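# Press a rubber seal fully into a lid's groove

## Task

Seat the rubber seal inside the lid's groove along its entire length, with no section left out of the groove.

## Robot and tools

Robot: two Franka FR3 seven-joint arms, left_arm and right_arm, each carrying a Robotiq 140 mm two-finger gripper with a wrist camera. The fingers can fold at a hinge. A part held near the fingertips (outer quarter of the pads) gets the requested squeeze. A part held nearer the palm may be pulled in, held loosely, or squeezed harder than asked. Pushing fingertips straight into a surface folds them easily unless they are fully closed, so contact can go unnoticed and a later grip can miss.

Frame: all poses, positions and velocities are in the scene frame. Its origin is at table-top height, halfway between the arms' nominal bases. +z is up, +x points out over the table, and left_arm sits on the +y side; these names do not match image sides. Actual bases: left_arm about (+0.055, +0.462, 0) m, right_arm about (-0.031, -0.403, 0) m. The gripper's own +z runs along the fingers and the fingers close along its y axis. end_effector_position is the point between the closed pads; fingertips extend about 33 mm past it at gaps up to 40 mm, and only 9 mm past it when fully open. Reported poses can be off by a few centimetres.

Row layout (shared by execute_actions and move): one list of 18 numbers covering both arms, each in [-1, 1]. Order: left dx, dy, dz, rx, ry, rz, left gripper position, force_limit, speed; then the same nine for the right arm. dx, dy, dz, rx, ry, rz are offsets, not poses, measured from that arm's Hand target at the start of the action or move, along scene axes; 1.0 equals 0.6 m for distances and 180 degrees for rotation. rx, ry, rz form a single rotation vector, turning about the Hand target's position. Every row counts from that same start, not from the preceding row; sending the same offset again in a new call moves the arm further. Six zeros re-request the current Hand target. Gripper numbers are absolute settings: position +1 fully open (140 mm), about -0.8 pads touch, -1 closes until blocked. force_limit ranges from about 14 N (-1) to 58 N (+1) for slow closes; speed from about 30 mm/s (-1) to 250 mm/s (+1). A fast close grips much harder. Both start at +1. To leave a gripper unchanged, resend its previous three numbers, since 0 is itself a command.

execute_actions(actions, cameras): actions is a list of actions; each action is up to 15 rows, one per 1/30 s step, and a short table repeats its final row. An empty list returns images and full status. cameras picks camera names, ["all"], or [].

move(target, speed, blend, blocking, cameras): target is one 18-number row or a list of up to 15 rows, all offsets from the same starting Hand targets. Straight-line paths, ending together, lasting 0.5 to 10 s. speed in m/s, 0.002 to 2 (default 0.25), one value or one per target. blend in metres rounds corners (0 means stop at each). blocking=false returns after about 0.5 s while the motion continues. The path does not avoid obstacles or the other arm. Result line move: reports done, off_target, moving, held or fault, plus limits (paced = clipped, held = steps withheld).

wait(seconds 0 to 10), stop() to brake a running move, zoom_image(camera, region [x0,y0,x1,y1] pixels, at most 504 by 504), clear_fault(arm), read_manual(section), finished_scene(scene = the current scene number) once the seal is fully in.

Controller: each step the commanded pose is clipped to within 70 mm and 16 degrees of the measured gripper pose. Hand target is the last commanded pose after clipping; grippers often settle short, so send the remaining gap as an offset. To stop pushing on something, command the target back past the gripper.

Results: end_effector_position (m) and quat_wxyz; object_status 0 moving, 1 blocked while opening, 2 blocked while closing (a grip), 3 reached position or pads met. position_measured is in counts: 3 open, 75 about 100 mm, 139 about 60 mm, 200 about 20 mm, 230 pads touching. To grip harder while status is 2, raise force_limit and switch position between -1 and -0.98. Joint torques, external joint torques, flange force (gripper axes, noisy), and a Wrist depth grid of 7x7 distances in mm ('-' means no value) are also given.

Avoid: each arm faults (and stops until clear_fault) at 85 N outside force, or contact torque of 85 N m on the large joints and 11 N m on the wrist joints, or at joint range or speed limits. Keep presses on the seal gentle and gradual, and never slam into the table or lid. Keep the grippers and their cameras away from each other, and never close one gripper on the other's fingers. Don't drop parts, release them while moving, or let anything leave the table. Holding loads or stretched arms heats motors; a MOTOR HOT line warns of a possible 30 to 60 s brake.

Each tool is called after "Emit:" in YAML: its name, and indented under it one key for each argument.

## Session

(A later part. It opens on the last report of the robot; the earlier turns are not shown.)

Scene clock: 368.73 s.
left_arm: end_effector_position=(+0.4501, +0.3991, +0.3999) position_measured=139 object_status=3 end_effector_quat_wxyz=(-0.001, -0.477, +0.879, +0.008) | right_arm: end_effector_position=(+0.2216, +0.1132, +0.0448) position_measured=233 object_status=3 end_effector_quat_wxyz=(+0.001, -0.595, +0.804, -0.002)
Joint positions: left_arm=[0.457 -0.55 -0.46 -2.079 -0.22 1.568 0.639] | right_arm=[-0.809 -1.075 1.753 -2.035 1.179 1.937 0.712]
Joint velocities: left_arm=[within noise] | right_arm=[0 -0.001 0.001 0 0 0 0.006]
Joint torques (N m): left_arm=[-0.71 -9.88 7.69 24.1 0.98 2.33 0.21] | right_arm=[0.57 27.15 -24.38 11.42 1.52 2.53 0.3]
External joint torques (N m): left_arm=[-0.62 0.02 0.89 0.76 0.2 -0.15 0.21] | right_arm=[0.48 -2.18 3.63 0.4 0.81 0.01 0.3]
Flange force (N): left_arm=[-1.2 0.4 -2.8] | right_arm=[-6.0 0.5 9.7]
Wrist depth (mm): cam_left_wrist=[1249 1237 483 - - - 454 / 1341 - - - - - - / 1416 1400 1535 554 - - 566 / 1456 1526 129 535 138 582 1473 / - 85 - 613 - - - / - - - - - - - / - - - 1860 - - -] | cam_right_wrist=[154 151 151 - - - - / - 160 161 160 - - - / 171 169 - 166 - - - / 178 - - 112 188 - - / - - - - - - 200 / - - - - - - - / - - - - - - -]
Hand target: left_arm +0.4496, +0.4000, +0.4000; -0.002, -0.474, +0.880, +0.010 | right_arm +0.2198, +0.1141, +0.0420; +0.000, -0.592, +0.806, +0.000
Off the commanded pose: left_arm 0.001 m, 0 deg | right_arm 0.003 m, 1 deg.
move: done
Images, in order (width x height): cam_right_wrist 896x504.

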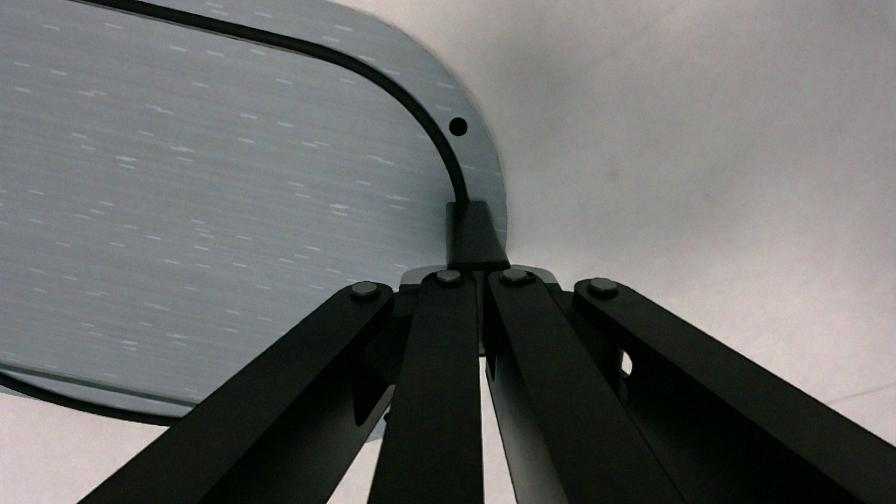

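Emit:
move:
  target:
    - [0,0,0,0,0,0,-0.08,-0.5,0,0,0,0.0167,0,0,0,-1,-0.5,0]
    - [0,0,0,0,0,0,-0.08,-0.5,0,0.008,0.0192,0.0167,0,0,-0.0556,-1,-0.5,0]
    - [0,0,0,0,0,0,-0.08,-0.5,0,0.008,0.0192,0.0003,0,0,-0.0556,-1,-0.5,0]
    - [0,0,0,0,0,0,-0.08,-0.5,0,0.008,0.0192,0.0167,0,0,-0.0556,-1,-0.5,0]
    - [0,0,0,0,0,0,-0.08,-0.5,0,0.0155,0.0335,0.0167,0,0,-0.0556,-1,-0.5,0]
    - [0,0,0,0,0,0,-0.08,-0.5,0,0.0155,0.0335,0.0005,0,0,-0.0556,-1,-0.5,0]
    - [0,0,0,0,0,0,-0.08,-0.5,0,0.0155,0.0335,0.0167,0,0,-0.0556,-1,-0.5,0]
    - [0,0,0,0,0,0,-0.08,-0.5,0,0.0242,0.0472,0.0167,0,0,-0.0556,-1,-0.5,0]
    - [0,0,0,0,0,0,-0.08,-0.5,0,0.0242,0.0472,0.0005,0,0,-0.0556,-1,-0.5,0]
  speed: [0.1,0.15,0.06,0.1,0.15,0.06,0.1,0.15,0.06]
  blend: [0.003,0.003,0,0.003,0.003,0,0.003,0.003,0]
  cameras: ["cam_right_wrist"]

Emit:
zoom_image:
  camera: "cam_right_wrist"
  region: [380, 60, 550, 290]

Scene clock: 375.07 s.
left_arm: end_effector_position=(+0.4501, +0.3991, +0.3999) position_measured=139 object_status=3 end_effector_quat_wxyz=(-0.001, -0.477, +0.879, +0.008) | right_arm: end_effector_position=(+0.2337, +0.1434, +0.0454) position_measured=233 object_status=3 end_effector_quat_wxyz=(+0.001, -0.523, +0.852, +0.000)
Joint positions: left_arm=[0.457 -0.55 -0.46 -2.079 -0.22 1.568 0.639] | right_arm=[-0.891 -1.126 1.768 -1.91 1.198 1.888 0.913]
Joint velocities: left_arm=[within noise] | right_arm=[-0.002 -0.001 0 0 0.001 0 0.004]
Joint torques (N m): left_arm=[-0.72 -9.85 7.71 24.1 0.97 2.33 0.23] | right_arm=[-0.17 29.88 -26.78 9.76 0.82 2.67 0.23]
External joint torques (N m): left_arm=[-0.75 -0.17 0.82 0.87 0.18 -0.15 0.23] | right_arm=[-0.07 -3.04 2.37 -0.65 0.09 0.17 0.23]
Flange force (N): left_arm=[-0.8 0.6 -2.9] | right_arm=[-2.4 0.4 7.3]
Wrist depth (mm): cam_left_wrist=[1243 487 - - 489 491 449 / 1327 1408 - - - 515 531 / 1416 1408 1408 547 523 515 - / 1432 1287 - 578 138 - 1517 / 1300 85 - - - - 1593 / - - - 1699 - - - / - - - 1847 - - -] | cam_right_wrist=[- 149 150 - - - - / - - - - - - - / - 168 - 165 - - - / - 180 - 112 - - - / - 189 - - - - - / - - - - - - - / - - - - - - -]
Hand target: left_arm +0.4496, +0.4000, +0.4000; -0.002, -0.474, +0.880, +0.010 | right_arm +0.2343, +0.1424, +0.0423; +0.000, -0.519, +0.855, +0.000
Off the commanded pose: left_arm 0.001 m, 0 deg | right_arm 0.003 m, 1 deg.
move: done
Images, in order (width x height): cam_right_wrist 896x504.

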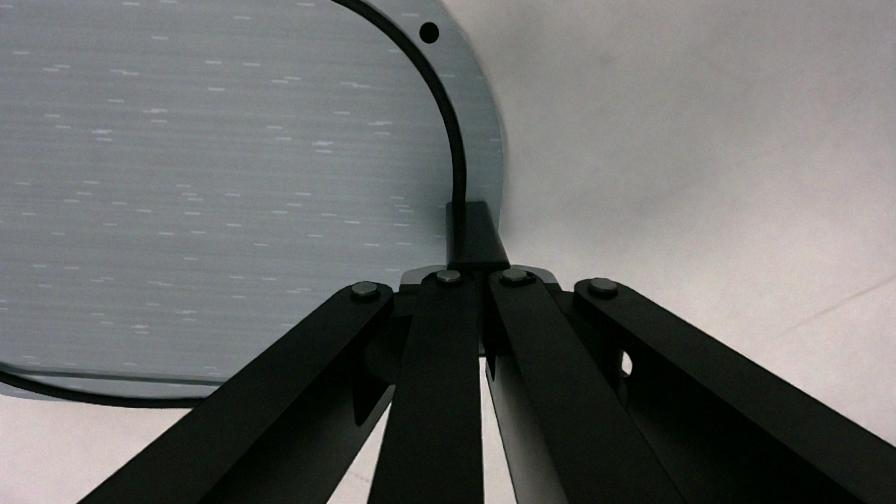

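Scaled by 2.191 from the camera's 896x504 image, which has a finer 1280x720 frame.

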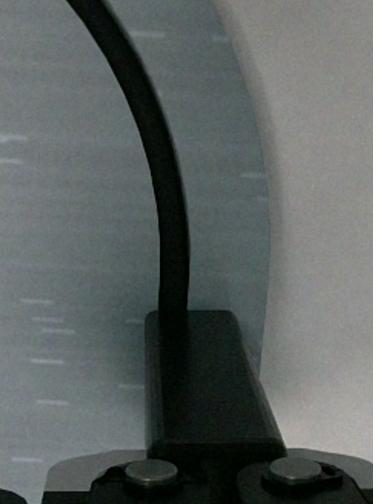

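Emit:
move:
  target:
    - [0,0,0,0,0,0,-0.08,-0.5,0,0,0,0.0167,0,0,0,-1,-0.5,0]
    - [0,0,0,0,0,0,-0.08,-0.5,0,0.0187,0.0123,0.0167,0,0,-0.0556,-1,-0.5,0]
    - [0,0,0,0,0,0,-0.08,-0.5,0,0.0147,0.0153,0,0,0,-0.0556,-1,-0.5,0]
    - [0,0,0,0,0,0,-0.08,-0.5,0,0.0147,0.0153,0.0167,0,0,-0.0556,-1,-0.5,0]
    - [0,0,0,0,0,0,-0.08,-0.5,0,0.0318,0.0268,0.0167,0,0,-0.1111,-1,-0.5,0]
    - [0,0,0,0,0,0,-0.08,-0.5,0,0.0285,0.0305,0,0,0,-0.1111,-1,-0.5,0]
    - [0,0,0,0,0,0,-0.08,-0.5,0,0.0285,0.0305,0.0167,0,0,-0.1111,-1,-0.5,0]
    - [0,0,0,0,0,0,-0.08,-0.5,0,0.0475,0.0388,0.0167,0,0,-0.1667,-1,-0.5,0]
    - [0,0,0,0,0,0,-0.08,-0.5,0,0.0448,0.043,0,0,0,-0.1667,-1,-0.5,0]
  speed: [0.1,0.15,0.06,0.1,0.15,0.06,0.1,0.15,0.06]
  blend: [0.003,0.003,0,0.003,0.003,0,0.003,0.003,0]
  cameras: ["cam_right_wrist"]

Emit:
zoom_image:
  camera: "cam_right_wrist"
  region: [380, 60, 550, 290]

Scene clock: 383.50 s.
left_arm: end_effector_position=(+0.4501, +0.3991, +0.3999) position_measured=139 object_status=3 end_effector_quat_wxyz=(-0.001, -0.477, +0.879, +0.008) | right_arm: end_effector_position=(+0.2620, +0.1697, +0.0485) position_measured=233 object_status=3 end_effector_quat_wxyz=(+0.002, -0.285, +0.959, +0.002)
Joint positions: left_arm=[0.457 -0.55 -0.46 -2.079 -0.22 1.568 0.639] | right_arm=[-0.996 -1.215 1.749 -1.762 1.249 1.808 1.445]
Joint velocities: left_arm=[within noise] | right_arm=[0 0 0.001 0 0.001 0 0.006]
Joint torques (N m): left_arm=[-0.68 -9.9 7.69 24.12 0.96 2.33 0.25] | right_arm=[-0.19 32.08 -26.04 8.27 1.24 2.7 0.16]
External joint torques (N m): left_arm=[-0.66 -0.12 0.86 0.82 0.18 -0.16 0.25] | right_arm=[-0.18 -4.74 4.23 -0.76 0.45 0.21 0.16]
Flange force (N): left_arm=[-0.9 0.6 -2.9] | right_arm=[-3.4 2.0 11.9]
Wrist depth (mm): cam_left_wrist=[1133 1314 - - 485 - 471 / 1327 1314 - 495 500 - 543 / 1416 1440 - - 556 - - / 1573 1490 130 574 138 - 1710 / - 85 - - - - 1603 / - - - 1603 - - - / - - - 1916 - - -] | cam_right_wrist=[151 153 151 - - - - / - 160 - - - - - / - 173 173 171 - - - / - 180 178 140 - - - / - - - - - 204 - / - - - - - - - / - - - - - - -]
Hand target: left_arm +0.4496, +0.4000, +0.4000; -0.002, -0.474, +0.880, +0.010 | right_arm +0.2612, +0.1682, +0.0423; +0.000, -0.280, +0.960, +0.000
Off the commanded pose: left_arm 0.001 m, 0 deg | right_arm 0.006 m, 1 deg.
move: off_target (right_arm)
Images, in order (width x height): cam_right_wrist 896x504.

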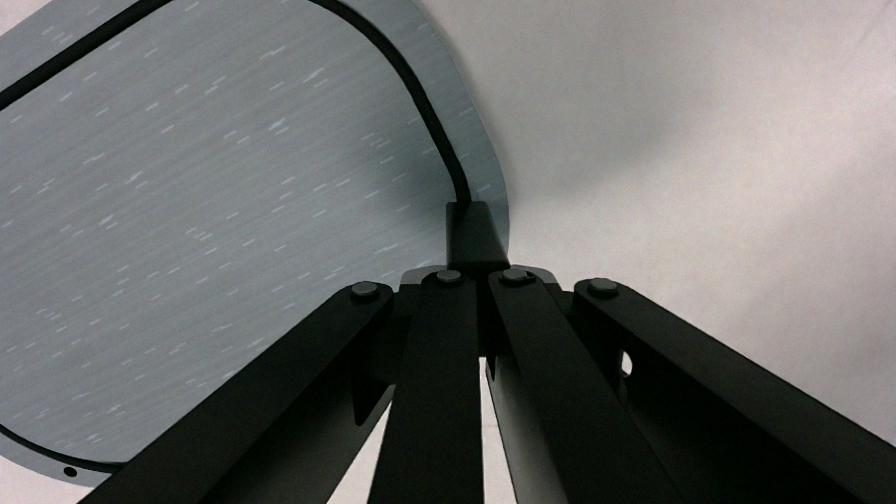

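Scaled by 2.191 from the camera's 896x504 image, which has a finer 1280x720 frame.

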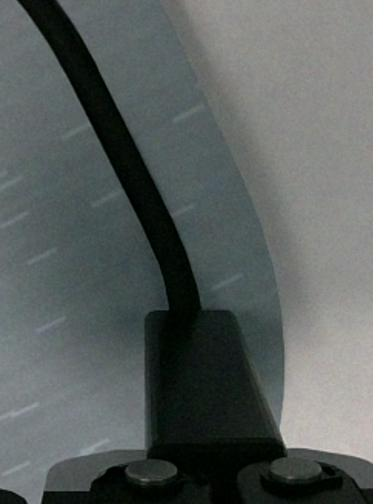

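Emit:
move:
  target:
    - [0,0,0,0,0,0,-0.08,-0.5,0,0,0,0.0167,0,0,0,-1,-0.5,0]
    - [0,0,0,0,0,0,-0.08,-0.5,0,0.05,0,0.12,0,0,0,-1,-0.5,0]
  speed: [0.1,0.25]
  blend: [0.003,0]
  cameras: ["cam_right_wrist"]

Emit:
zoom_image:
  camera: "cam_right_wrist"
  region: [300, 0, 550, 290]

Scene clock: 386.17 s.
left_arm: end_effector_position=(+0.4501, +0.3991, +0.3999) position_measured=139 object_status=3 end_effector_quat_wxyz=(-0.001, -0.477, +0.879, +0.008) | right_arm: end_effector_position=(+0.2923, +0.1693, +0.1157) position_measured=233 object_status=3 end_effector_quat_wxyz=(+0.001, -0.282, +0.959, +0.003)
Joint positions: left_arm=[0.457 -0.55 -0.46 -2.079 -0.22 1.568 0.639] | right_arm=[-1.065 -1.156 1.673 -1.671 1.169 1.708 1.451]
Joint velocities: left_arm=[within noise] | right_arm=[0 -0.002 -0.001 0.001 0 -0.003 0.001]
Joint torques (N m): left_arm=[-0.66 -9.87 7.69 24.15 0.98 2.33 0.24] | right_arm=[0.97 35.44 -28.61 10.7 0.29 2.13 0.21]
External joint torques (N m): left_arm=[-0.67 -0.03 0.75 0.81 0.19 -0.16 0.24] | right_arm=[0.95 -1.98 0.94 0.33 -0.53 -0.35 0.21]
Flange force (N): left_arm=[-1.0 0.2 -2.9] | right_arm=[-0.3 2.2 1.6]
Wrist depth (mm): cam_left_wrist=[1268 1196 - 479 - 489 478 / 1320 1432 - 512 488 499 507 / 1465 1416 - - - - - / 1603 1490 129 564 138 605 1393 / - 85 - - - - 1517 / - - - 1666 - - - / - - - 1757 - - -] | cam_right_wrist=[- - - - - - - / - - 228 - - - - / - - 240 243 - - - / - - - 112 - 262 267 / 267 - - - - - - / 293 - - - - - - / - - - - - - -]
Hand target: left_arm +0.4496, +0.4000, +0.4000; -0.002, -0.474, +0.880, +0.010 | right_arm +0.2912, +0.1682, +0.1143; +0.000, -0.280, +0.960, +0.000
Off the commanded pose: left_arm 0.001 m, 0 deg | right_arm 0.002 m, 0 deg.
move: done
Images, in order (width x height): cam_right_wrist 896x504.

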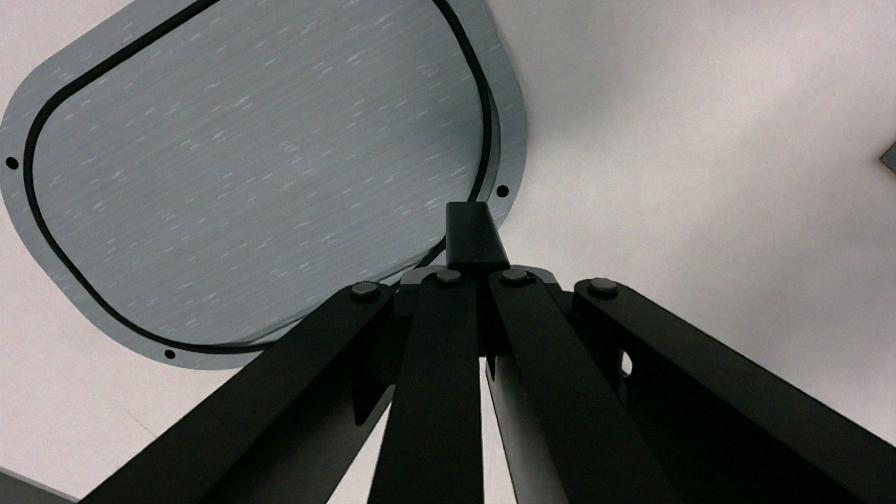

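Scaled by 1.738 from the camera's 896x504 image, which has a finer 1280x720 frame.

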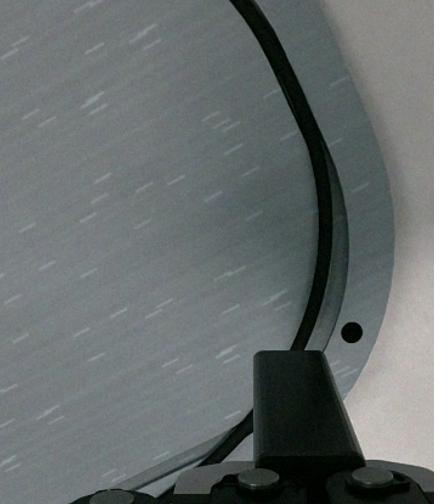

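Emit:
move:
  target:
    - [0,0,0,0,0,0,-0.08,-0.5,0,-0.0428,-0.0478,-0.1,0,0,0.0833,-1,-0.5,0]
    - [0,0,0,0,0,0,-0.08,-0.5,0,-0.0428,-0.0478,-0.118,0,0,0.0833,-1,-0.5,0]
  speed: [0.2,0.04]
  blend: [0.003,0]
  cameras: ["cam_right_wrist"]

Scene clock: 390.63 s.
left_arm: end_effector_position=(+0.4501, +0.3991, +0.3999) position_measured=139 object_status=3 end_effector_quat_wxyz=(-0.001, -0.477, +0.879, +0.008) | right_arm: end_effector_position=(+0.2645, +0.1386, +0.0447) position_measured=233 object_status=3 end_effector_quat_wxyz=(-0.002, -0.400, +0.916, -0.002)
Joint positions: left_arm=[0.457 -0.55 -0.46 -2.079 -0.22 1.568 0.639] | right_arm=[-0.968 -1.156 1.766 -1.861 1.209 1.857 1.153]
Joint torques (N m): left_arm=[-0.68 -9.87 7.67 24.15 0.97 2.33 0.22] | right_arm=[0.29 33.03 -27.86 9.25 1.2 3.32 -0.51]
External joint torques (N m): left_arm=[-0.76 -0.11 0.69 0.86 0.18 -0.16 0.22] | right_arm=[0.2 -1.16 1.54 -0.77 0.45 0.86 -0.51]
Flange force (N): left_arm=[-0.8 0.3 -2.9] | right_arm=[2.5 -1.2 5.6]
Wrist depth (mm): cam_left_wrist=[1314 - - - 496 485 475 / 1356 - - 508 - - 515 / 1377 1432 - 560 521 - - / 1517 1535 130 - 138 - 1473 / - 85 - - - - 1623 / - - - 1710 - - - / - - - 1833 - - -] | cam_right_wrist=[149 151 - 152 - - - / - - 160 - 158 - - / - - - - - - - / - 173 177 112 - 187 - / - - - - - - - / - - - - - - - / - - - - - - -]
Hand target: left_arm +0.4496, +0.4000, +0.4000; -0.002, -0.474, +0.880, +0.010 | right_arm +0.2655, +0.1395, +0.0435; +0.000, -0.403, +0.915, +0.000
Off the commanded pose: left_arm 0.001 m, 0 deg | right_arm 0.002 m, 0 deg.
move: done
Images, in order (width x height): cam_right_wrist 896x504.

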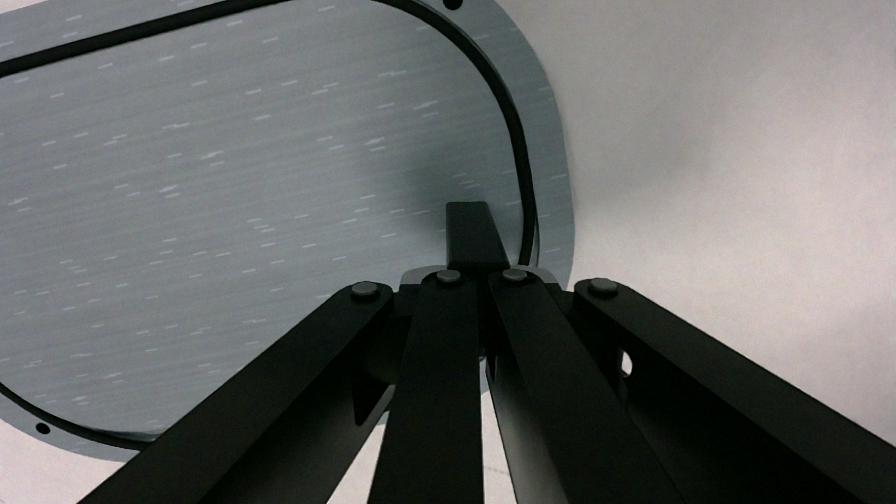

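Emit:
move:
  target:
    - [0,0,0,0,0,0,-0.08,-0.5,0,0,0,0.0175,0,0,0,-1,-0.5,0]
    - [0,0,0,0,0,0,-0.08,-0.5,0,-0.028,0.013,0.0142,0,0,0.0278,-1,-0.5,0]
    - [0,0,0,0,0,0,-0.08,-0.5,0,-0.028,0.013,0.0068,0,0,0.0278,-1,-0.5,0]
    - [0,0,0,0,0,0,-0.08,-0.5,0,-0.0387,0.0212,0.0055,0,0,0.0278,-1,-0.5,0]
    - [0,0,0,0,0,0,-0.08,-0.5,0,-0.0373,0.0202,-0.0025,0,0,0.0278,-1,-0.5,0]
  speed: [0.1,0.15,0.06,0.03,0.05]
  blend: [0.003,0.003,0.0005,0.0005,0]
  cameras: ["cam_right_wrist"]

Emit:
zoom_image:
  camera: "cam_right_wrist"
  region: [380, 60, 550, 290]

Scene clock: 394.00 s.
left_arm: end_effector_position=(+0.4501, +0.3991, +0.3999) position_measured=139 object_status=3 end_effector_quat_wxyz=(-0.001, -0.477, +0.879, +0.008) | right_arm: end_effector_position=(+0.2443, +0.1515, +0.0472) position_measured=233 object_status=3 end_effector_quat_wxyz=(+0.001, -0.439, +0.898, +0.000)
Joint positions: left_arm=[0.457 -0.55 -0.46 -2.079 -0.22 1.568 0.639] | right_arm=[-0.931 -1.144 1.77 -1.861 1.203 1.867 1.108]
Joint velocities: left_arm=[within noise] | right_arm=[0.001 0.002 0.002 -0.001 0 0.003 -0.007]
Joint torques (N m): left_arm=[-0.7 -9.88 7.7 24.16 0.98 2.33 0.24] | right_arm=[-0.11 30.44 -24.8 9.53 1.31 3.14 -0.34]
External joint torques (N m): left_arm=[-0.68 -0.2 0.87 0.94 0.2 -0.14 0.24] | right_arm=[-0.08 -3.78 4.54 -0.75 0.56 0.65 -0.34]
Flange force (N): left_arm=[-0.9 0.6 -3.1] | right_arm=[-3.5 0.0 13.0]
Wrist depth (mm): cam_left_wrist=[1231 1249 484 - - - 481 / 1274 1334 514 515 519 - - / 1341 1424 1370 - - - - / 1593 1456 130 577 138 - 1424 / - 85 - - - - - / - - - - - - - / - - - 1902 - - -] | cam_right_wrist=[- - - 154 - 163 - / - - - 163 - 172 - / - - - 165 - - - / - - - 118 - - - / - - - - - - - / - - - - - - - / - - - - - - -]
Hand target: left_arm +0.4496, +0.4000, +0.4000; -0.002, -0.474, +0.880, +0.010 | right_arm +0.2432, +0.1516, +0.0420; +0.000, -0.442, +0.897, +0.000
Off the commanded pose: left_arm 0.001 m, 0 deg | right_arm 0.005 m, 0 deg.
move: off_target (right_arm); blend cut to 0.0022 m at target 2
Images, in order (width x height): cam_right_wrist 896x504.

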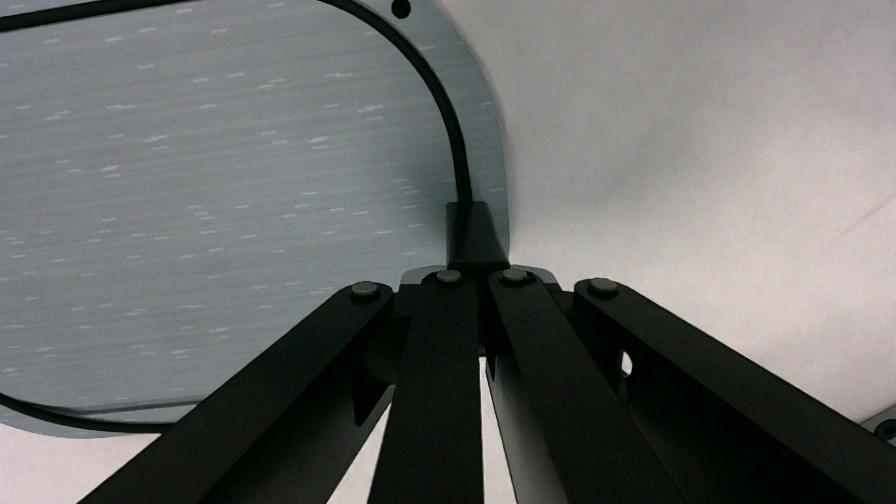

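Scaled by 2.191 from the camera's 896x504 image, which has a finer 1280x720 frame.

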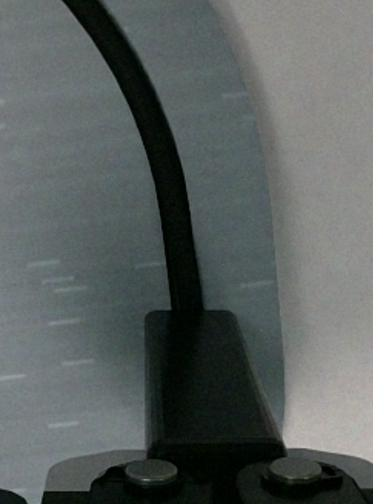

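Emit:
move:
  target: [0,0,0,0,0,0,-0.08,-0.5,0,-0.0005,0,-0.0083,0,0,0,-1,-0.5,0]
  speed: 0.04
  cameras: ["cam_right_wrist"]

Emit:
zoom_image:
  camera: "cam_right_wrist"
  region: [420, 140, 520, 240]

Scene clock: 395.60 s.
left_arm: end_effector_position=(+0.4501, +0.3991, +0.3999) position_measured=139 object_status=3 end_effector_quat_wxyz=(-0.001, -0.477, +0.879, +0.008) | right_arm: end_effector_position=(+0.2460, +0.1536, +0.0467) position_measured=233 object_status=3 end_effector_quat_wxyz=(+0.005, -0.440, +0.898, +0.002)
Joint positions: left_arm=[0.457 -0.55 -0.46 -2.079 -0.22 1.568 0.639] | right_arm=[-0.931 -1.144 1.773 -1.861 1.206 1.878 1.105]
Joint velocities: left_arm=[within noise] | right_arm=[0 0 0 -0.001 0.001 0.005 0]
Joint torques (N m): left_arm=[-0.69 -9.87 7.7 24.14 0.97 2.33 0.24] | right_arm=[-0.32 28.68 -21.54 8.46 1.63 2.85 -0.37]
External joint torques (N m): left_arm=[-0.59 -0.08 0.94 0.86 0.2 -0.15 0.23] | right_arm=[-0.37 -5.56 7.8 -1.92 0.87 0.34 -0.37]
Flange force (N): left_arm=[-1.2 0.6 -3.0] | right_arm=[-4.0 -0.3 20.4]
Wrist depth (mm): cam_left_wrist=[1249 1219 - 465 - - 457 / 1327 1334 - - 530 496 - / 1416 1416 1341 - - - - / 1416 1490 - - 131 - 1508 / - 85 - - - - 1613 / - - - 1757 - - - / - - - 1874 - - -] | cam_right_wrist=[- 153 150 153 - - - / - - - 163 - 172 - / - 167 - 166 - - - / - - - 115 - - - / - 189 - - - - - / 204 - - - - - - / - - - - - - -]
Hand target: left_arm +0.4496, +0.4000, +0.4000; -0.002, -0.474, +0.880, +0.010 | right_arm +0.2429, +0.1516, +0.0371; +0.000, -0.442, +0.897, +0.000
Off the commanded pose: left_arm 0.001 m, 0 deg | right_arm 0.010 m, 1 deg.
move: off_target (right_arm)
Images, in order (width x height): cam_right_wrist 896x504.

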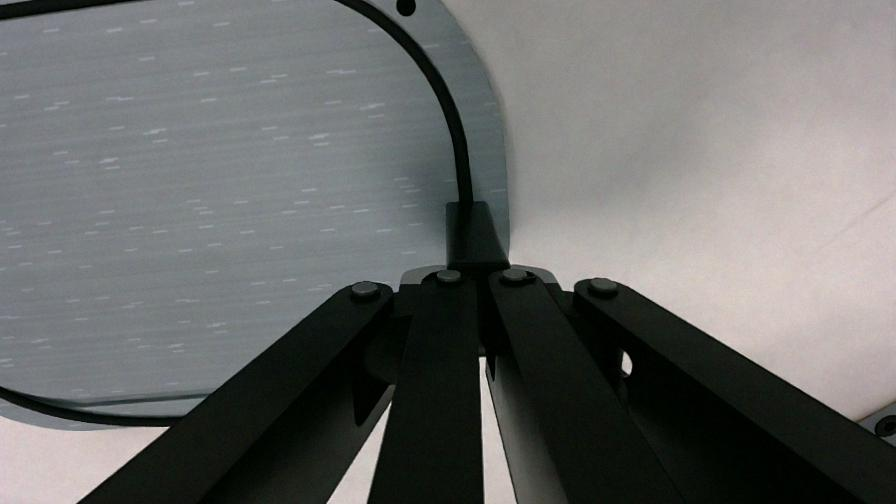

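Scaled by 5.040 from the camera's 896x504 image, which has a finer 1280x720 frame.

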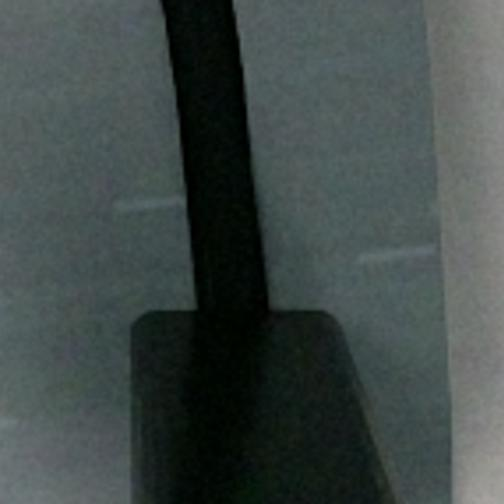

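Emit:
move:
  target:
    - [0,0,0,0,0,0,-0.08,-0.5,0,-0.001,-0.002,0.0233,0,0,0,-1,-0.5,0]
    - [0,0,0,0,0,0,-0.08,-0.5,0,0.07,0.035,0.13,0,0,-0.1389,-1,-0.5,0]
  speed: [0.1,0.25]
  blend: [0.003,0]
  cameras: ["cam_right_wrist"]

Emit:
zoom_image:
  camera: "cam_right_wrist"
  region: [300, 0, 600, 290]

Scene clock: 399.33 s.
left_arm: end_effector_position=(+0.4501, +0.3991, +0.3999) position_measured=139 object_status=3 end_effector_quat_wxyz=(-0.001, -0.477, +0.879, +0.008) | right_arm: end_effector_position=(+0.2838, +0.1737, +0.1149) position_measured=233 object_status=3 end_effector_quat_wxyz=(+0.000, -0.242, +0.970, +0.001)
Joint positions: left_arm=[0.457 -0.55 -0.46 -2.079 -0.22 1.568 0.639] | right_arm=[-1.053 -1.17 1.665 -1.666 1.18 1.694 1.546]
Joint velocities: left_arm=[within noise] | right_arm=[-0.001 0.001 0.001 0 0.001 0 0.008]
Joint torques (N m): left_arm=[-0.72 -9.89 7.72 24.17 0.96 2.33 0.22] | right_arm=[0.53 35.68 -29.17 10.32 0.65 2.19 0.23]
External joint torques (N m): left_arm=[-0.72 -0.14 0.85 0.93 0.17 -0.14 0.22] | right_arm=[0.52 -1.84 0.5 0.34 -0.17 -0.27 0.23]
Flange force (N): left_arm=[-0.9 0.4 -3.1] | right_arm=[-1.0 2.2 1.5]
Wrist depth (mm): cam_left_wrist=[1249 496 - 483 489 - 475 / 1262 1341 - 511 514 - - / 1424 - - 541 531 - 553 / 1554 1517 129 - 138 583 1499 / - 85 - - - - 1603 / - - - - - - - / - - - 1874 - - -] | cam_right_wrist=[- 211 - - - - - / - - - - - - - / 238 - - 235 - - - / - - - 112 - - - / - - - - - - - / - - - - - - - / - - - - - - -]
Hand target: left_arm +0.4496, +0.4000, +0.4000; -0.002, -0.474, +0.880, +0.010 | right_arm +0.2849, +0.1726, +0.1151; +0.000, -0.238, +0.971, +0.000
Off the commanded pose: left_arm 0.001 m, 0 deg | right_arm 0.002 m, 1 deg.
move: done
Images, in order (width x height): cam_right_wrist 896x504.

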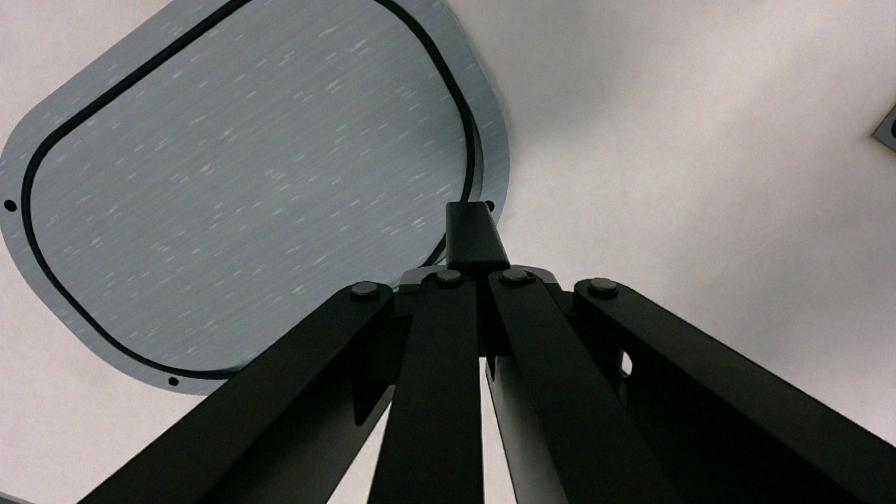

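Scaled by 1.680 from the camera's 896x504 image, which has a finer 1280x720 frame.

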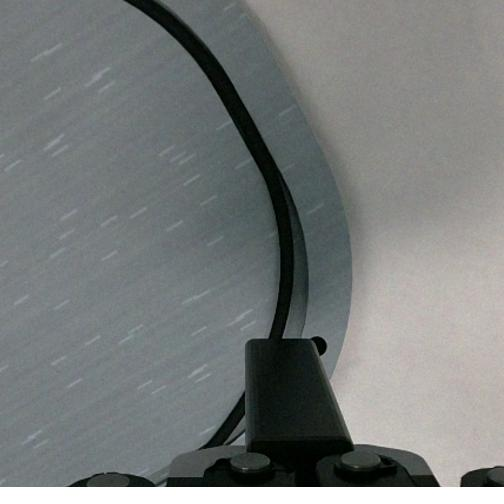

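Emit:
move:
  target: [0,0,0,0,0,0,-0.08,-0.5,0,-0.0697,-0.035,-0.0902,0,0,0.639,-1,-0.5,0]
  speed: 0.5
  cameras: ["cam_right_wrist"]

Emit:
zoom_image:
  camera: "cam_right_wrist"
  region: [340, 120, 600, 290]

Scene clock: 406.63 s.
left_arm: end_effector_position=(+0.4501, +0.3991, +0.3999) position_measured=139 object_status=3 end_effector_quat_wxyz=(-0.001, -0.477, +0.879, +0.008) | right_arm: end_effector_position=(+0.2425, +0.1525, +0.0615) position_measured=233 object_status=3 end_effector_quat_wxyz=(-0.001, +0.946, -0.326, -0.001)
Joint positions: left_arm=[0.457 -0.55 -0.46 -2.079 -0.22 1.568 0.639] | right_arm=[-1.076 -0.747 2.064 -1.897 0.793 2.142 -0.283]
Joint velocities: left_arm=[within noise] | right_arm=[-0.001 0.001 0 0.001 -0.001 0.001 -0.006]
Joint torques (N m): left_arm=[-0.7 -9.86 7.72 24.15 0.96 2.33 0.24] | right_arm=[0.72 33.87 -19.07 17.55 0.16 2.82 -0.39]
External joint torques (N m): left_arm=[-0.66 -0.11 0.91 0.88 0.18 -0.15 0.24] | right_arm=[0.73 -0.53 0.63 -0.57 -0.49 0.21 -0.39]
Flange force (N): left_arm=[-1.0 0.6 -3.1] | right_arm=[0.1 3.2 1.0]
Wrist depth (mm): cam_left_wrist=[- - 495 518 489 - 436 / 1400 1363 489 505 - - - / 1348 1424 1424 - - - - / 1432 1465 129 547 139 - 569 / - 85 - 1623 616 - 1573 / - - - 1677 - - - / - - - 1847 - - -] | cam_right_wrist=[182 - 167 169 168 166 - / 189 191 - - - 185 - / - - 184 185 184 - - / - - - 115 122 - - / - - - - - 219 - / - - - - - - - / - - - - - - -]
Hand target: left_arm +0.4496, +0.4000, +0.4000; -0.002, -0.474, +0.880, +0.010 | right_arm +0.2430, +0.1516, +0.0609; +0.000, +0.947, -0.321, +0.000
Off the commanded pose: left_arm 0.001 m, 0 deg | right_arm 0.001 m, 1 deg.
move: done; limits=paced
Images, in order (width x height): cam_right_wrist 896x504.

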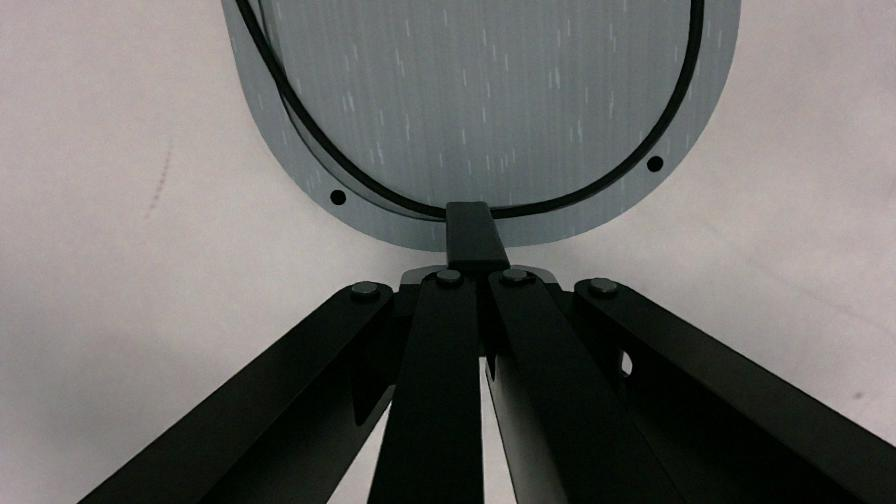

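Scaled by 1.938 from the camera's 896x504 image, which has a finer 1280x720 frame.

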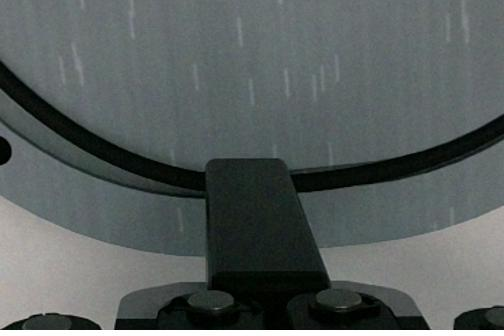

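Emit:
move:
  target:
    - [0,0,0,0,0,0,-0.08,-0.5,0,0.0112,-0.0132,-0.0148,0,0,0.0111,-1,-0.5,0]
    - [0,0,0,0,0,0,-0.08,-0.5,0,0.0057,-0.0093,-0.0257,0,0,0.0111,-1,-0.5,0]
    - [0,0,0,0,0,0,-0.08,-0.5,0,0.0057,-0.0093,-0.0357,0,0,0.0111,-1,-0.5,0]
    - [0,0,0,0,0,0,-0.08,-0.5,0,0.0057,-0.0093,-0.0148,0,0,0.0111,-1,-0.5,0]
    - [0,0,0,0,0,0,-0.08,-0.5,0,0.017,-0.0057,-0.0148,0,0,-0.0167,-1,-0.5,0]
    - [0,0,0,0,0,0,-0.08,-0.5,0,0.012,-0.0013,-0.0257,0,0,-0.0167,-1,-0.5,0]
    - [0,0,0,0,0,0,-0.08,-0.5,0,0.012,-0.0013,-0.0357,0,0,-0.0167,-1,-0.5,0]
  speed: [0.15,0.05,0.05,0.1,0.15,0.05,0.05]
  blend: [0.003,0.001,0,0.003,0.003,0.001,0]
  cameras: ["cam_right_wrist"]

Emit:
zoom_image:
  camera: "cam_right_wrist"
  region: [340, 120, 600, 290]

Scene clock: 412.43 s.
left_arm: end_effector_position=(+0.4501, +0.3991, +0.3999) position_measured=139 object_status=3 end_effector_quat_wxyz=(-0.001, -0.477, +0.879, +0.008) | right_arm: end_effector_position=(+0.2513, +0.1510, +0.0433) position_measured=233 object_status=3 end_effector_quat_wxyz=(-0.001, +0.940, -0.341, +0.001)
Joint positions: left_arm=[0.457 -0.55 -0.46 -2.079 -0.22 1.568 0.639] | right_arm=[-1.112 -0.779 2.094 -1.89 0.823 2.164 -0.278]
Joint velocities: left_arm=[within noise] | right_arm=[0.001 0 -0.001 0 0.001 0 0.006]
Joint torques (N m): left_arm=[-0.69 -9.87 7.7 24.18 0.97 2.34 0.26] | right_arm=[0.62 31.17 -16.96 17.3 1.55 2.99 0.29]
External joint torques (N m): left_arm=[-0.6 -0.05 0.92 0.88 0.2 -0.14 0.26] | right_arm=[0.58 -4.43 3.1 -0.33 0.92 0.37 0.29]
Flange force (N): left_arm=[-1.2 0.4 -3.1] | right_arm=[-3.4 -9.1 12.4]
Wrist depth (mm): cam_left_wrist=[1243 1089 - 487 - 488 461 / 1334 1356 517 514 - - - / 1408 1400 1385 - 521 - 540 / - 1499 130 - 138 - - / - 85 - 1544 610 - 1634 / - - - 1833 - - - / - - - 1902 - - -] | cam_right_wrist=[- 154 152 - 150 - - / - - 160 - - 158 170 / - - 166 - 166 167 - / - - 177 115 172 - - / - - - - - 199 - / - - - - - - - / - - - - - - -]
Hand target: left_arm +0.4496, +0.4000, +0.4000; -0.002, -0.474, +0.880, +0.010 | right_arm +0.2502, +0.1508, +0.0395; +0.000, +0.938, -0.346, +0.000
Off the commanded pose: left_arm 0.001 m, 0 deg | right_arm 0.004 m, 1 deg.
move: off_target (right_arm)
Images, in order (width x height): cam_right_wrist 896x504.

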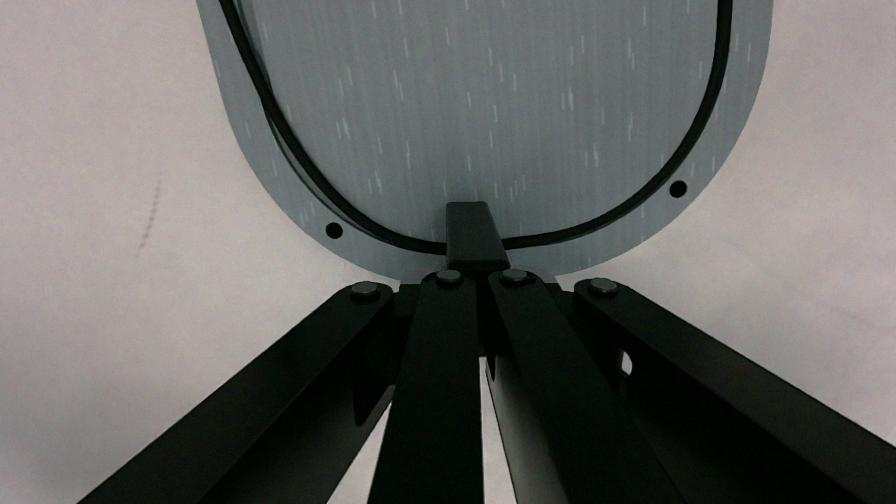

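Scaled by 1.938 from the camera's 896x504 image, which has a finer 1280x720 frame.

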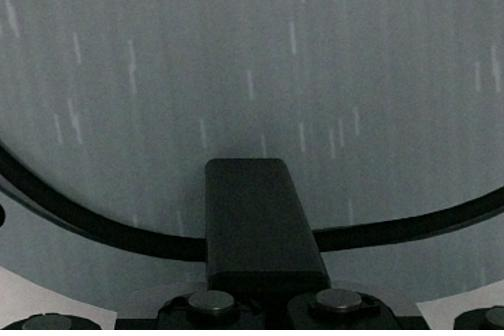

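Emit:
move:
  target:
    - [0,0,0,0,0,0,-0.08,-0.5,0,0,0,0.0208,0,0,0,-1,-0.5,0]
    - [0,0,0,0,0,0,-0.08,-0.5,0,0.0105,0.004,0.0208,0,0,-0.0278,-1,-0.5,0]
    - [0,0,0,0,0,0,-0.08,-0.5,0,0.0047,0.0098,0.01,0,0,-0.0278,-1,-0.5,0]
    - [0,0,0,0,0,0,-0.08,-0.5,0,0.0047,0.0098,0,0,0,-0.0278,-1,-0.5,0]
    - [0,0,0,0,0,0,-0.08,-0.5,0,0.0047,0.0098,0.0208,0,0,-0.0278,-1,-0.5,0]
    - [0,0,0,0,0,0,-0.08,-0.5,0,0.0178,0.0107,0.0208,0,0,-0.0556,-1,-0.5,0]
    - [0,0,0,0,0,0,-0.08,-0.5,0,0.0125,0.017,0.01,0,0,-0.0556,-1,-0.5,0]
    - [0,0,0,0,0,0,-0.08,-0.5,0,0.0125,0.017,0,0,0,-0.0556,-1,-0.5,0]
    - [0,0,0,0,0,0,-0.08,-0.5,0,0.0125,0.017,0.0208,0,0,-0.0556,-1,-0.5,0]
    - [0,0,0,0,0,0,-0.08,-0.5,0,0.0258,0.0165,0.0208,0,0,-0.0833,-1,-0.5,0]
    - [0,0,0,0,0,0,-0.08,-0.5,0,0.0212,0.0233,0.01,0,0,-0.0833,-1,-0.5,0]
    - [0,0,0,0,0,0,-0.08,-0.5,0,0.0212,0.0233,0,0,0,-0.0833,-1,-0.5,0]
  speed: [0.1,0.15,0.05,0.05,0.1,0.15,0.05,0.05,0.1,0.15,0.05,0.05]
  blend: [0.003,0.003,0.001,0,0.003,0.003,0.001,0,0.003,0.003,0.001,0]
  cameras: ["cam_right_wrist"]

Emit:
zoom_image:
  camera: "cam_right_wrist"
  region: [340, 120, 600, 290]

Scene clock: 418.50 s.
left_arm: end_effector_position=(+0.4501, +0.3991, +0.3999) position_measured=139 object_status=3 end_effector_quat_wxyz=(-0.001, -0.477, +0.879, +0.008) | right_arm: end_effector_position=(+0.2638, +0.1655, +0.0437) position_measured=233 object_status=3 end_effector_quat_wxyz=(-0.002, +0.888, -0.460, +0.001)
Joint positions: left_arm=[0.457 -0.55 -0.46 -2.079 -0.22 1.568 0.639] | right_arm=[-1.127 -0.872 2.053 -1.805 0.896 2.092 -0.043]
Joint velocities: left_arm=[within noise] | right_arm=[-0.001 0 -0.001 0 0 0.001 0.005]
Joint torques (N m): left_arm=[-0.65 -9.92 7.69 24.15 0.96 2.34 0.24] | right_arm=[0.32 32.83 -19.31 16.2 1.41 2.83 0.27]
External joint torques (N m): left_arm=[-0.65 -0.19 0.85 0.93 0.17 -0.14 0.23] | right_arm=[0.32 -4.6 3.08 -0.41 0.75 0.22 0.27]
Flange force (N): left_arm=[-0.9 0.6 -3.1] | right_arm=[-5.1 -7.9 11.6]
Wrist depth (mm): cam_left_wrist=[1370 488 - - - - 484 / 1356 1348 514 - - - - / 1400 1424 - - 541 - - / 1432 1456 130 - 138 - 587 / - 85 - - - - 1613 / - - - 1745 - - - / - - - 1860 - - -] | cam_right_wrist=[- 150 - - 156 148 - / - - 160 160 160 161 - / - 185 166 - - 163 - / - - - 118 173 - - / - - - - - - - / - - - - - - - / - - - - - - -]
Hand target: left_arm +0.4496, +0.4000, +0.4000; -0.002, -0.474, +0.880, +0.010 | right_arm +0.2630, +0.1648, +0.0395; +0.000, +0.885, -0.465, +0.000
Off the commanded pose: left_arm 0.001 m, 0 deg | right_arm 0.004 m, 1 deg.
move: off_target (right_arm)
Images, in order (width x height): cam_right_wrist 896x504.

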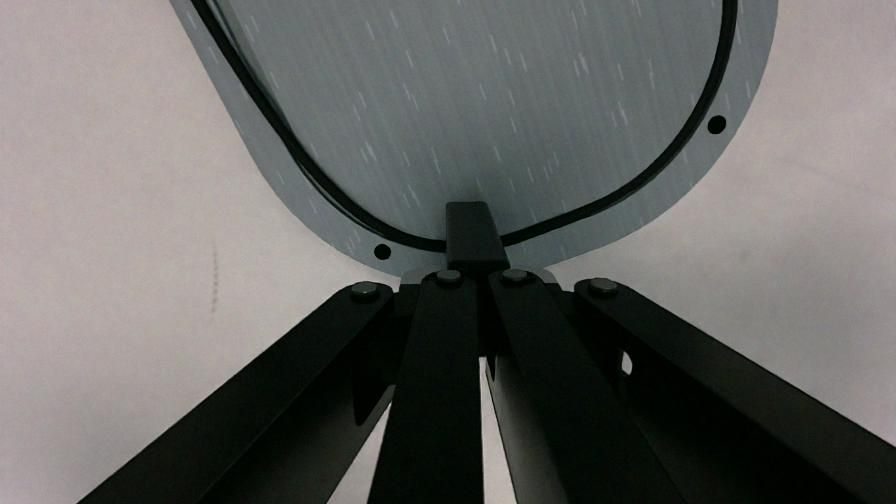

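Scaled by 1.938 from the camera's 896x504 image, which has a finer 1280x720 frame.

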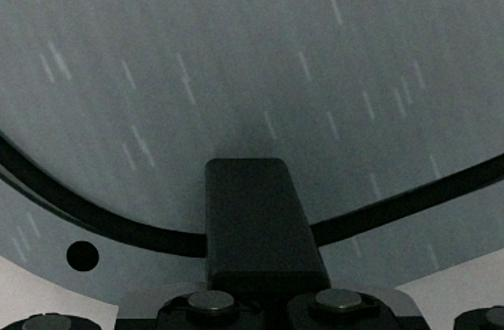

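Emit:
move:
  target:
    - [0,0,0,0,0,0,-0.08,-0.5,0,0,0,0.0208,0,0,0,-1,-0.5,0]
    - [0,0,0,0,0,0,-0.08,-0.5,0,0.0112,0.0012,0.0208,0,0,-0.0278,-1,-0.5,0]
    - [0,0,0,0,0,0,-0.08,-0.5,0,0.007,0.0085,0.01,0,0,-0.0278,-1,-0.5,0]
    - [0,0,0,0,0,0,-0.08,-0.5,0,0.007,0.0085,0,0,0,-0.0278,-1,-0.5,0]
    - [0,0,0,0,0,0,-0.08,-0.5,0,0.007,0.0085,0.0208,0,0,-0.0278,-1,-0.5,0]
    - [0,0,0,0,0,0,-0.08,-0.5,0,0.022,0.0067,0.0208,0,0,-0.0611,-1,-0.5,0]
    - [0,0,0,0,0,0,-0.08,-0.5,0,0.0187,0.0143,0.01,0,0,-0.0611,-1,-0.5,0]
    - [0,0,0,0,0,0,-0.08,-0.5,0,0.0187,0.0143,0,0,0,-0.0611,-1,-0.5,0]
    - [0,0,0,0,0,0,-0.08,-0.5,0,0.0187,0.0143,0.0208,0,0,-0.0611,-1,-0.5,0]
    - [0,0,0,0,0,0,-0.08,-0.5,0,0.0333,0.0108,0.0208,0,0,-0.0944,-1,-0.5,0]
    - [0,0,0,0,0,0,-0.08,-0.5,0,0.0308,0.0188,0.01,0,0,-0.0944,-1,-0.5,0]
    - [0,0,0,0,0,0,-0.08,-0.5,0,0.0308,0.0188,0,0,0,-0.0944,-1,-0.5,0]
  speed: [0.1,0.15,0.05,0.05,0.1,0.15,0.05,0.05,0.1,0.15,0.05,0.05]
  blend: [0.003,0.003,0.001,0,0.003,0.003,0.001,0,0.003,0.003,0.001,0]
  cameras: ["cam_right_wrist"]

Emit:
zoom_image:
  camera: "cam_right_wrist"
  region: [340, 120, 600, 290]

Scene clock: 425.30 s.
left_arm: end_effector_position=(+0.4501, +0.3991, +0.3999) position_measured=139 object_status=3 end_effector_quat_wxyz=(-0.001, -0.477, +0.879, +0.008) | right_arm: end_effector_position=(+0.2826, +0.1767, +0.0441) position_measured=233 object_status=3 end_effector_quat_wxyz=(-0.002, +0.810, -0.587, +0.001)
Joint positions: left_arm=[0.457 -0.55 -0.46 -2.079 -0.22 1.568 0.639] | right_arm=[-1.162 -0.962 2.012 -1.717 0.964 2.019 0.226]
Joint velocities: left_arm=[within noise] | right_arm=[-0.001 0 0 -0.001 0 0 0.006]
Joint torques (N m): left_arm=[-0.69 -9.83 7.72 24.17 0.97 2.34 0.19] | right_arm=[0.33 34.76 -20.8 15 1.46 2.78 0.33]
External joint torques (N m): left_arm=[-0.64 0.01 0.88 0.83 0.19 -0.15 0.19] | right_arm=[0.36 -4.64 3.54 -0.44 0.78 0.19 0.33]
Flange force (N): left_arm=[-1.2 0.2 -3.0] | right_arm=[-6.7 -5.6 11.5]
Wrist depth (mm): cam_left_wrist=[1268 1274 476 - - - 474 / 1341 1341 - - 495 - 497 / 1408 1393 1482 - 499 - - / 1424 1440 129 - 138 - 1482 / - 85 - 637 - - 1583 / - - - 1807 - - - / - - - 1960 - - -] | cam_right_wrist=[163 150 - 151 - - - / - 160 - - 159 - - / - 183 - - 168 167 - / - - 186 118 174 187 - / - - - - - - 201 / - - - - - - - / - - - - - - -]
Hand target: left_arm +0.4496, +0.4000, +0.4000; -0.002, -0.474, +0.880, +0.010 | right_arm +0.2814, +0.1761, +0.0395; +0.000, +0.807, -0.591, +0.000
Off the commanded pose: left_arm 0.001 m, 0 deg | right_arm 0.005 m, 1 deg.
move: off_target (right_arm)
Images, in order (width x height): cam_right_wrist 896x504.

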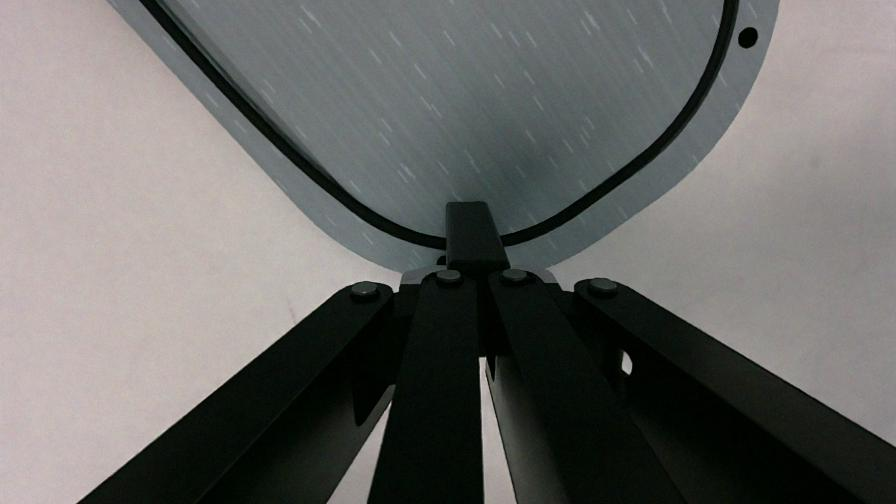

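Scaled by 1.938 from the camera's 896x504 image, which has a finer 1280x720 frame.

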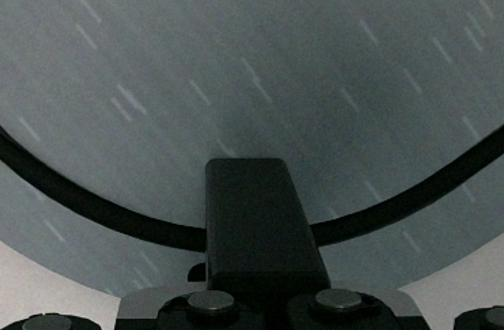

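Emit:
move:
  target:
    - [0,0,0,0,0,0,-0.08,-0.5,0,0,0,0.0208,0,0,0,-1,-0.5,0]
    - [0,0,0,0,0,0,-0.08,-0.5,0,0.015,0.0038,0.0208,0,0,-0.0389,-1,-0.5,0]
    - [0,0,0,0,0,0,-0.08,-0.5,0,0.015,0.0038,0.0005,0,0,-0.0389,-1,-0.5,0]
    - [0,0,0,0,0,0,-0.08,-0.5,0,0.015,0.0038,0.0208,0,0,-0.0389,-1,-0.5,0]
    - [0,0,0,0,0,0,-0.08,-0.5,0,0.03,0.0057,0.0208,0,0,-0.0778,-1,-0.5,0]
    - [0,0,0,0,0,0,-0.08,-0.5,0,0.03,0.0057,0.0008,0,0,-0.0778,-1,-0.5,0]
    - [0,0,0,0,0,0,-0.08,-0.5,0,0.03,0.0057,0.0208,0,0,-0.0778,-1,-0.5,0]
    - [0,0,0,0,0,0,-0.08,-0.5,0,0.0453,0.0057,0.0208,0,0,-0.1167,-1,-0.5,0]
    - [0,0,0,0,0,0,-0.08,-0.5,0,0.0453,0.0057,0.0013,0,0,-0.1167,-1,-0.5,0]
  speed: [0.1,0.15,0.05,0.1,0.15,0.05,0.1,0.15,0.05]
  blend: [0.003,0.003,0,0.003,0.003,0,0.003,0.003,0]
  cameras: ["cam_right_wrist"]

Emit:
zoom_image:
  camera: "cam_right_wrist"
  region: [340, 120, 600, 290]

Scene clock: 431.43 s.
left_arm: end_effector_position=(+0.4501, +0.3991, +0.3999) position_measured=139 object_status=3 end_effector_quat_wxyz=(-0.001, -0.477, +0.879, +0.008) | right_arm: end_effector_position=(+0.3100, +0.1800, +0.0446) position_measured=233 object_status=3 end_effector_quat_wxyz=(-0.002, +0.689, -0.725, +0.001)
Joint positions: left_arm=[0.457 -0.55 -0.46 -2.079 -0.22 1.568 0.639] | right_arm=[-1.212 -1.048 1.965 -1.635 1.033 1.948 0.555]
Joint velocities: left_arm=[within noise] | right_arm=[-0.001 0 0 0.001 0 0.001 0.007]
Joint torques (N m): left_arm=[-0.71 -9.87 7.67 24.15 0.98 2.33 0.24] | right_arm=[0.68 36.95 -22.83 13.52 1.28 2.52 0.13]
External joint torques (N m): left_arm=[-0.72 -0.08 0.76 0.84 0.2 -0.16 0.24] | right_arm=[0.72 -4.2 3.1 -0.51 0.57 -0.03 0.13]
Flange force (N): left_arm=[-0.9 0.4 -2.9] | right_arm=[-5.1 -1.2 9.2]
Wrist depth (mm): cam_left_wrist=[1274 1231 455 482 469 - 436 / 1327 1385 - 515 - - - / 1400 1432 1385 - 561 - - / 1432 1526 130 600 138 - 1490 / 1300 85 - - - - 1593 / - - - - - - - / - - - 1902 - - -] | cam_right_wrist=[- 152 - - - - - / - 159 - 160 - 157 - / - - 167 165 169 - - / - - - 140 171 - - / - - - - - - - / - - - - - - - / - - - - - - -]
Hand target: left_arm +0.4496, +0.4000, +0.4000; -0.002, -0.474, +0.880, +0.010 | right_arm +0.3086, +0.1795, +0.0403; +0.000, +0.685, -0.728, +0.000
Off the commanded pose: left_arm 0.001 m, 0 deg | right_arm 0.005 m, 1 deg.
move: off_target (right_arm)
Images, in order (width x height): cam_right_wrist 896x504.

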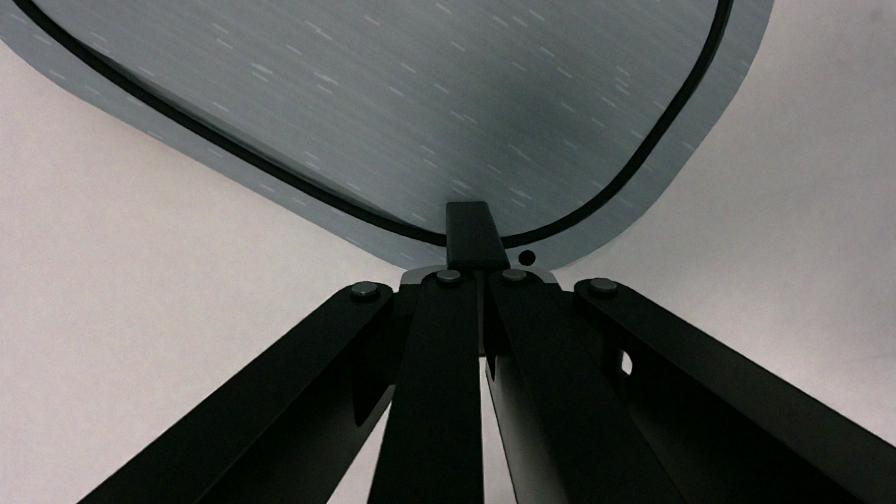

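Scaled by 1.938 from the camera's 896x504 image, which has a finer 1280x720 frame.

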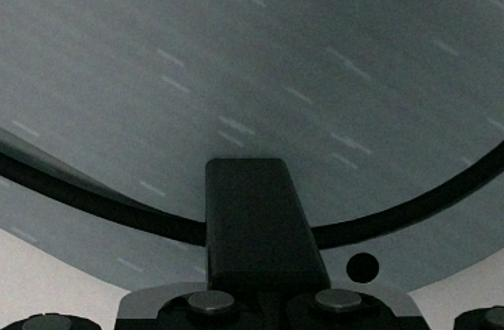

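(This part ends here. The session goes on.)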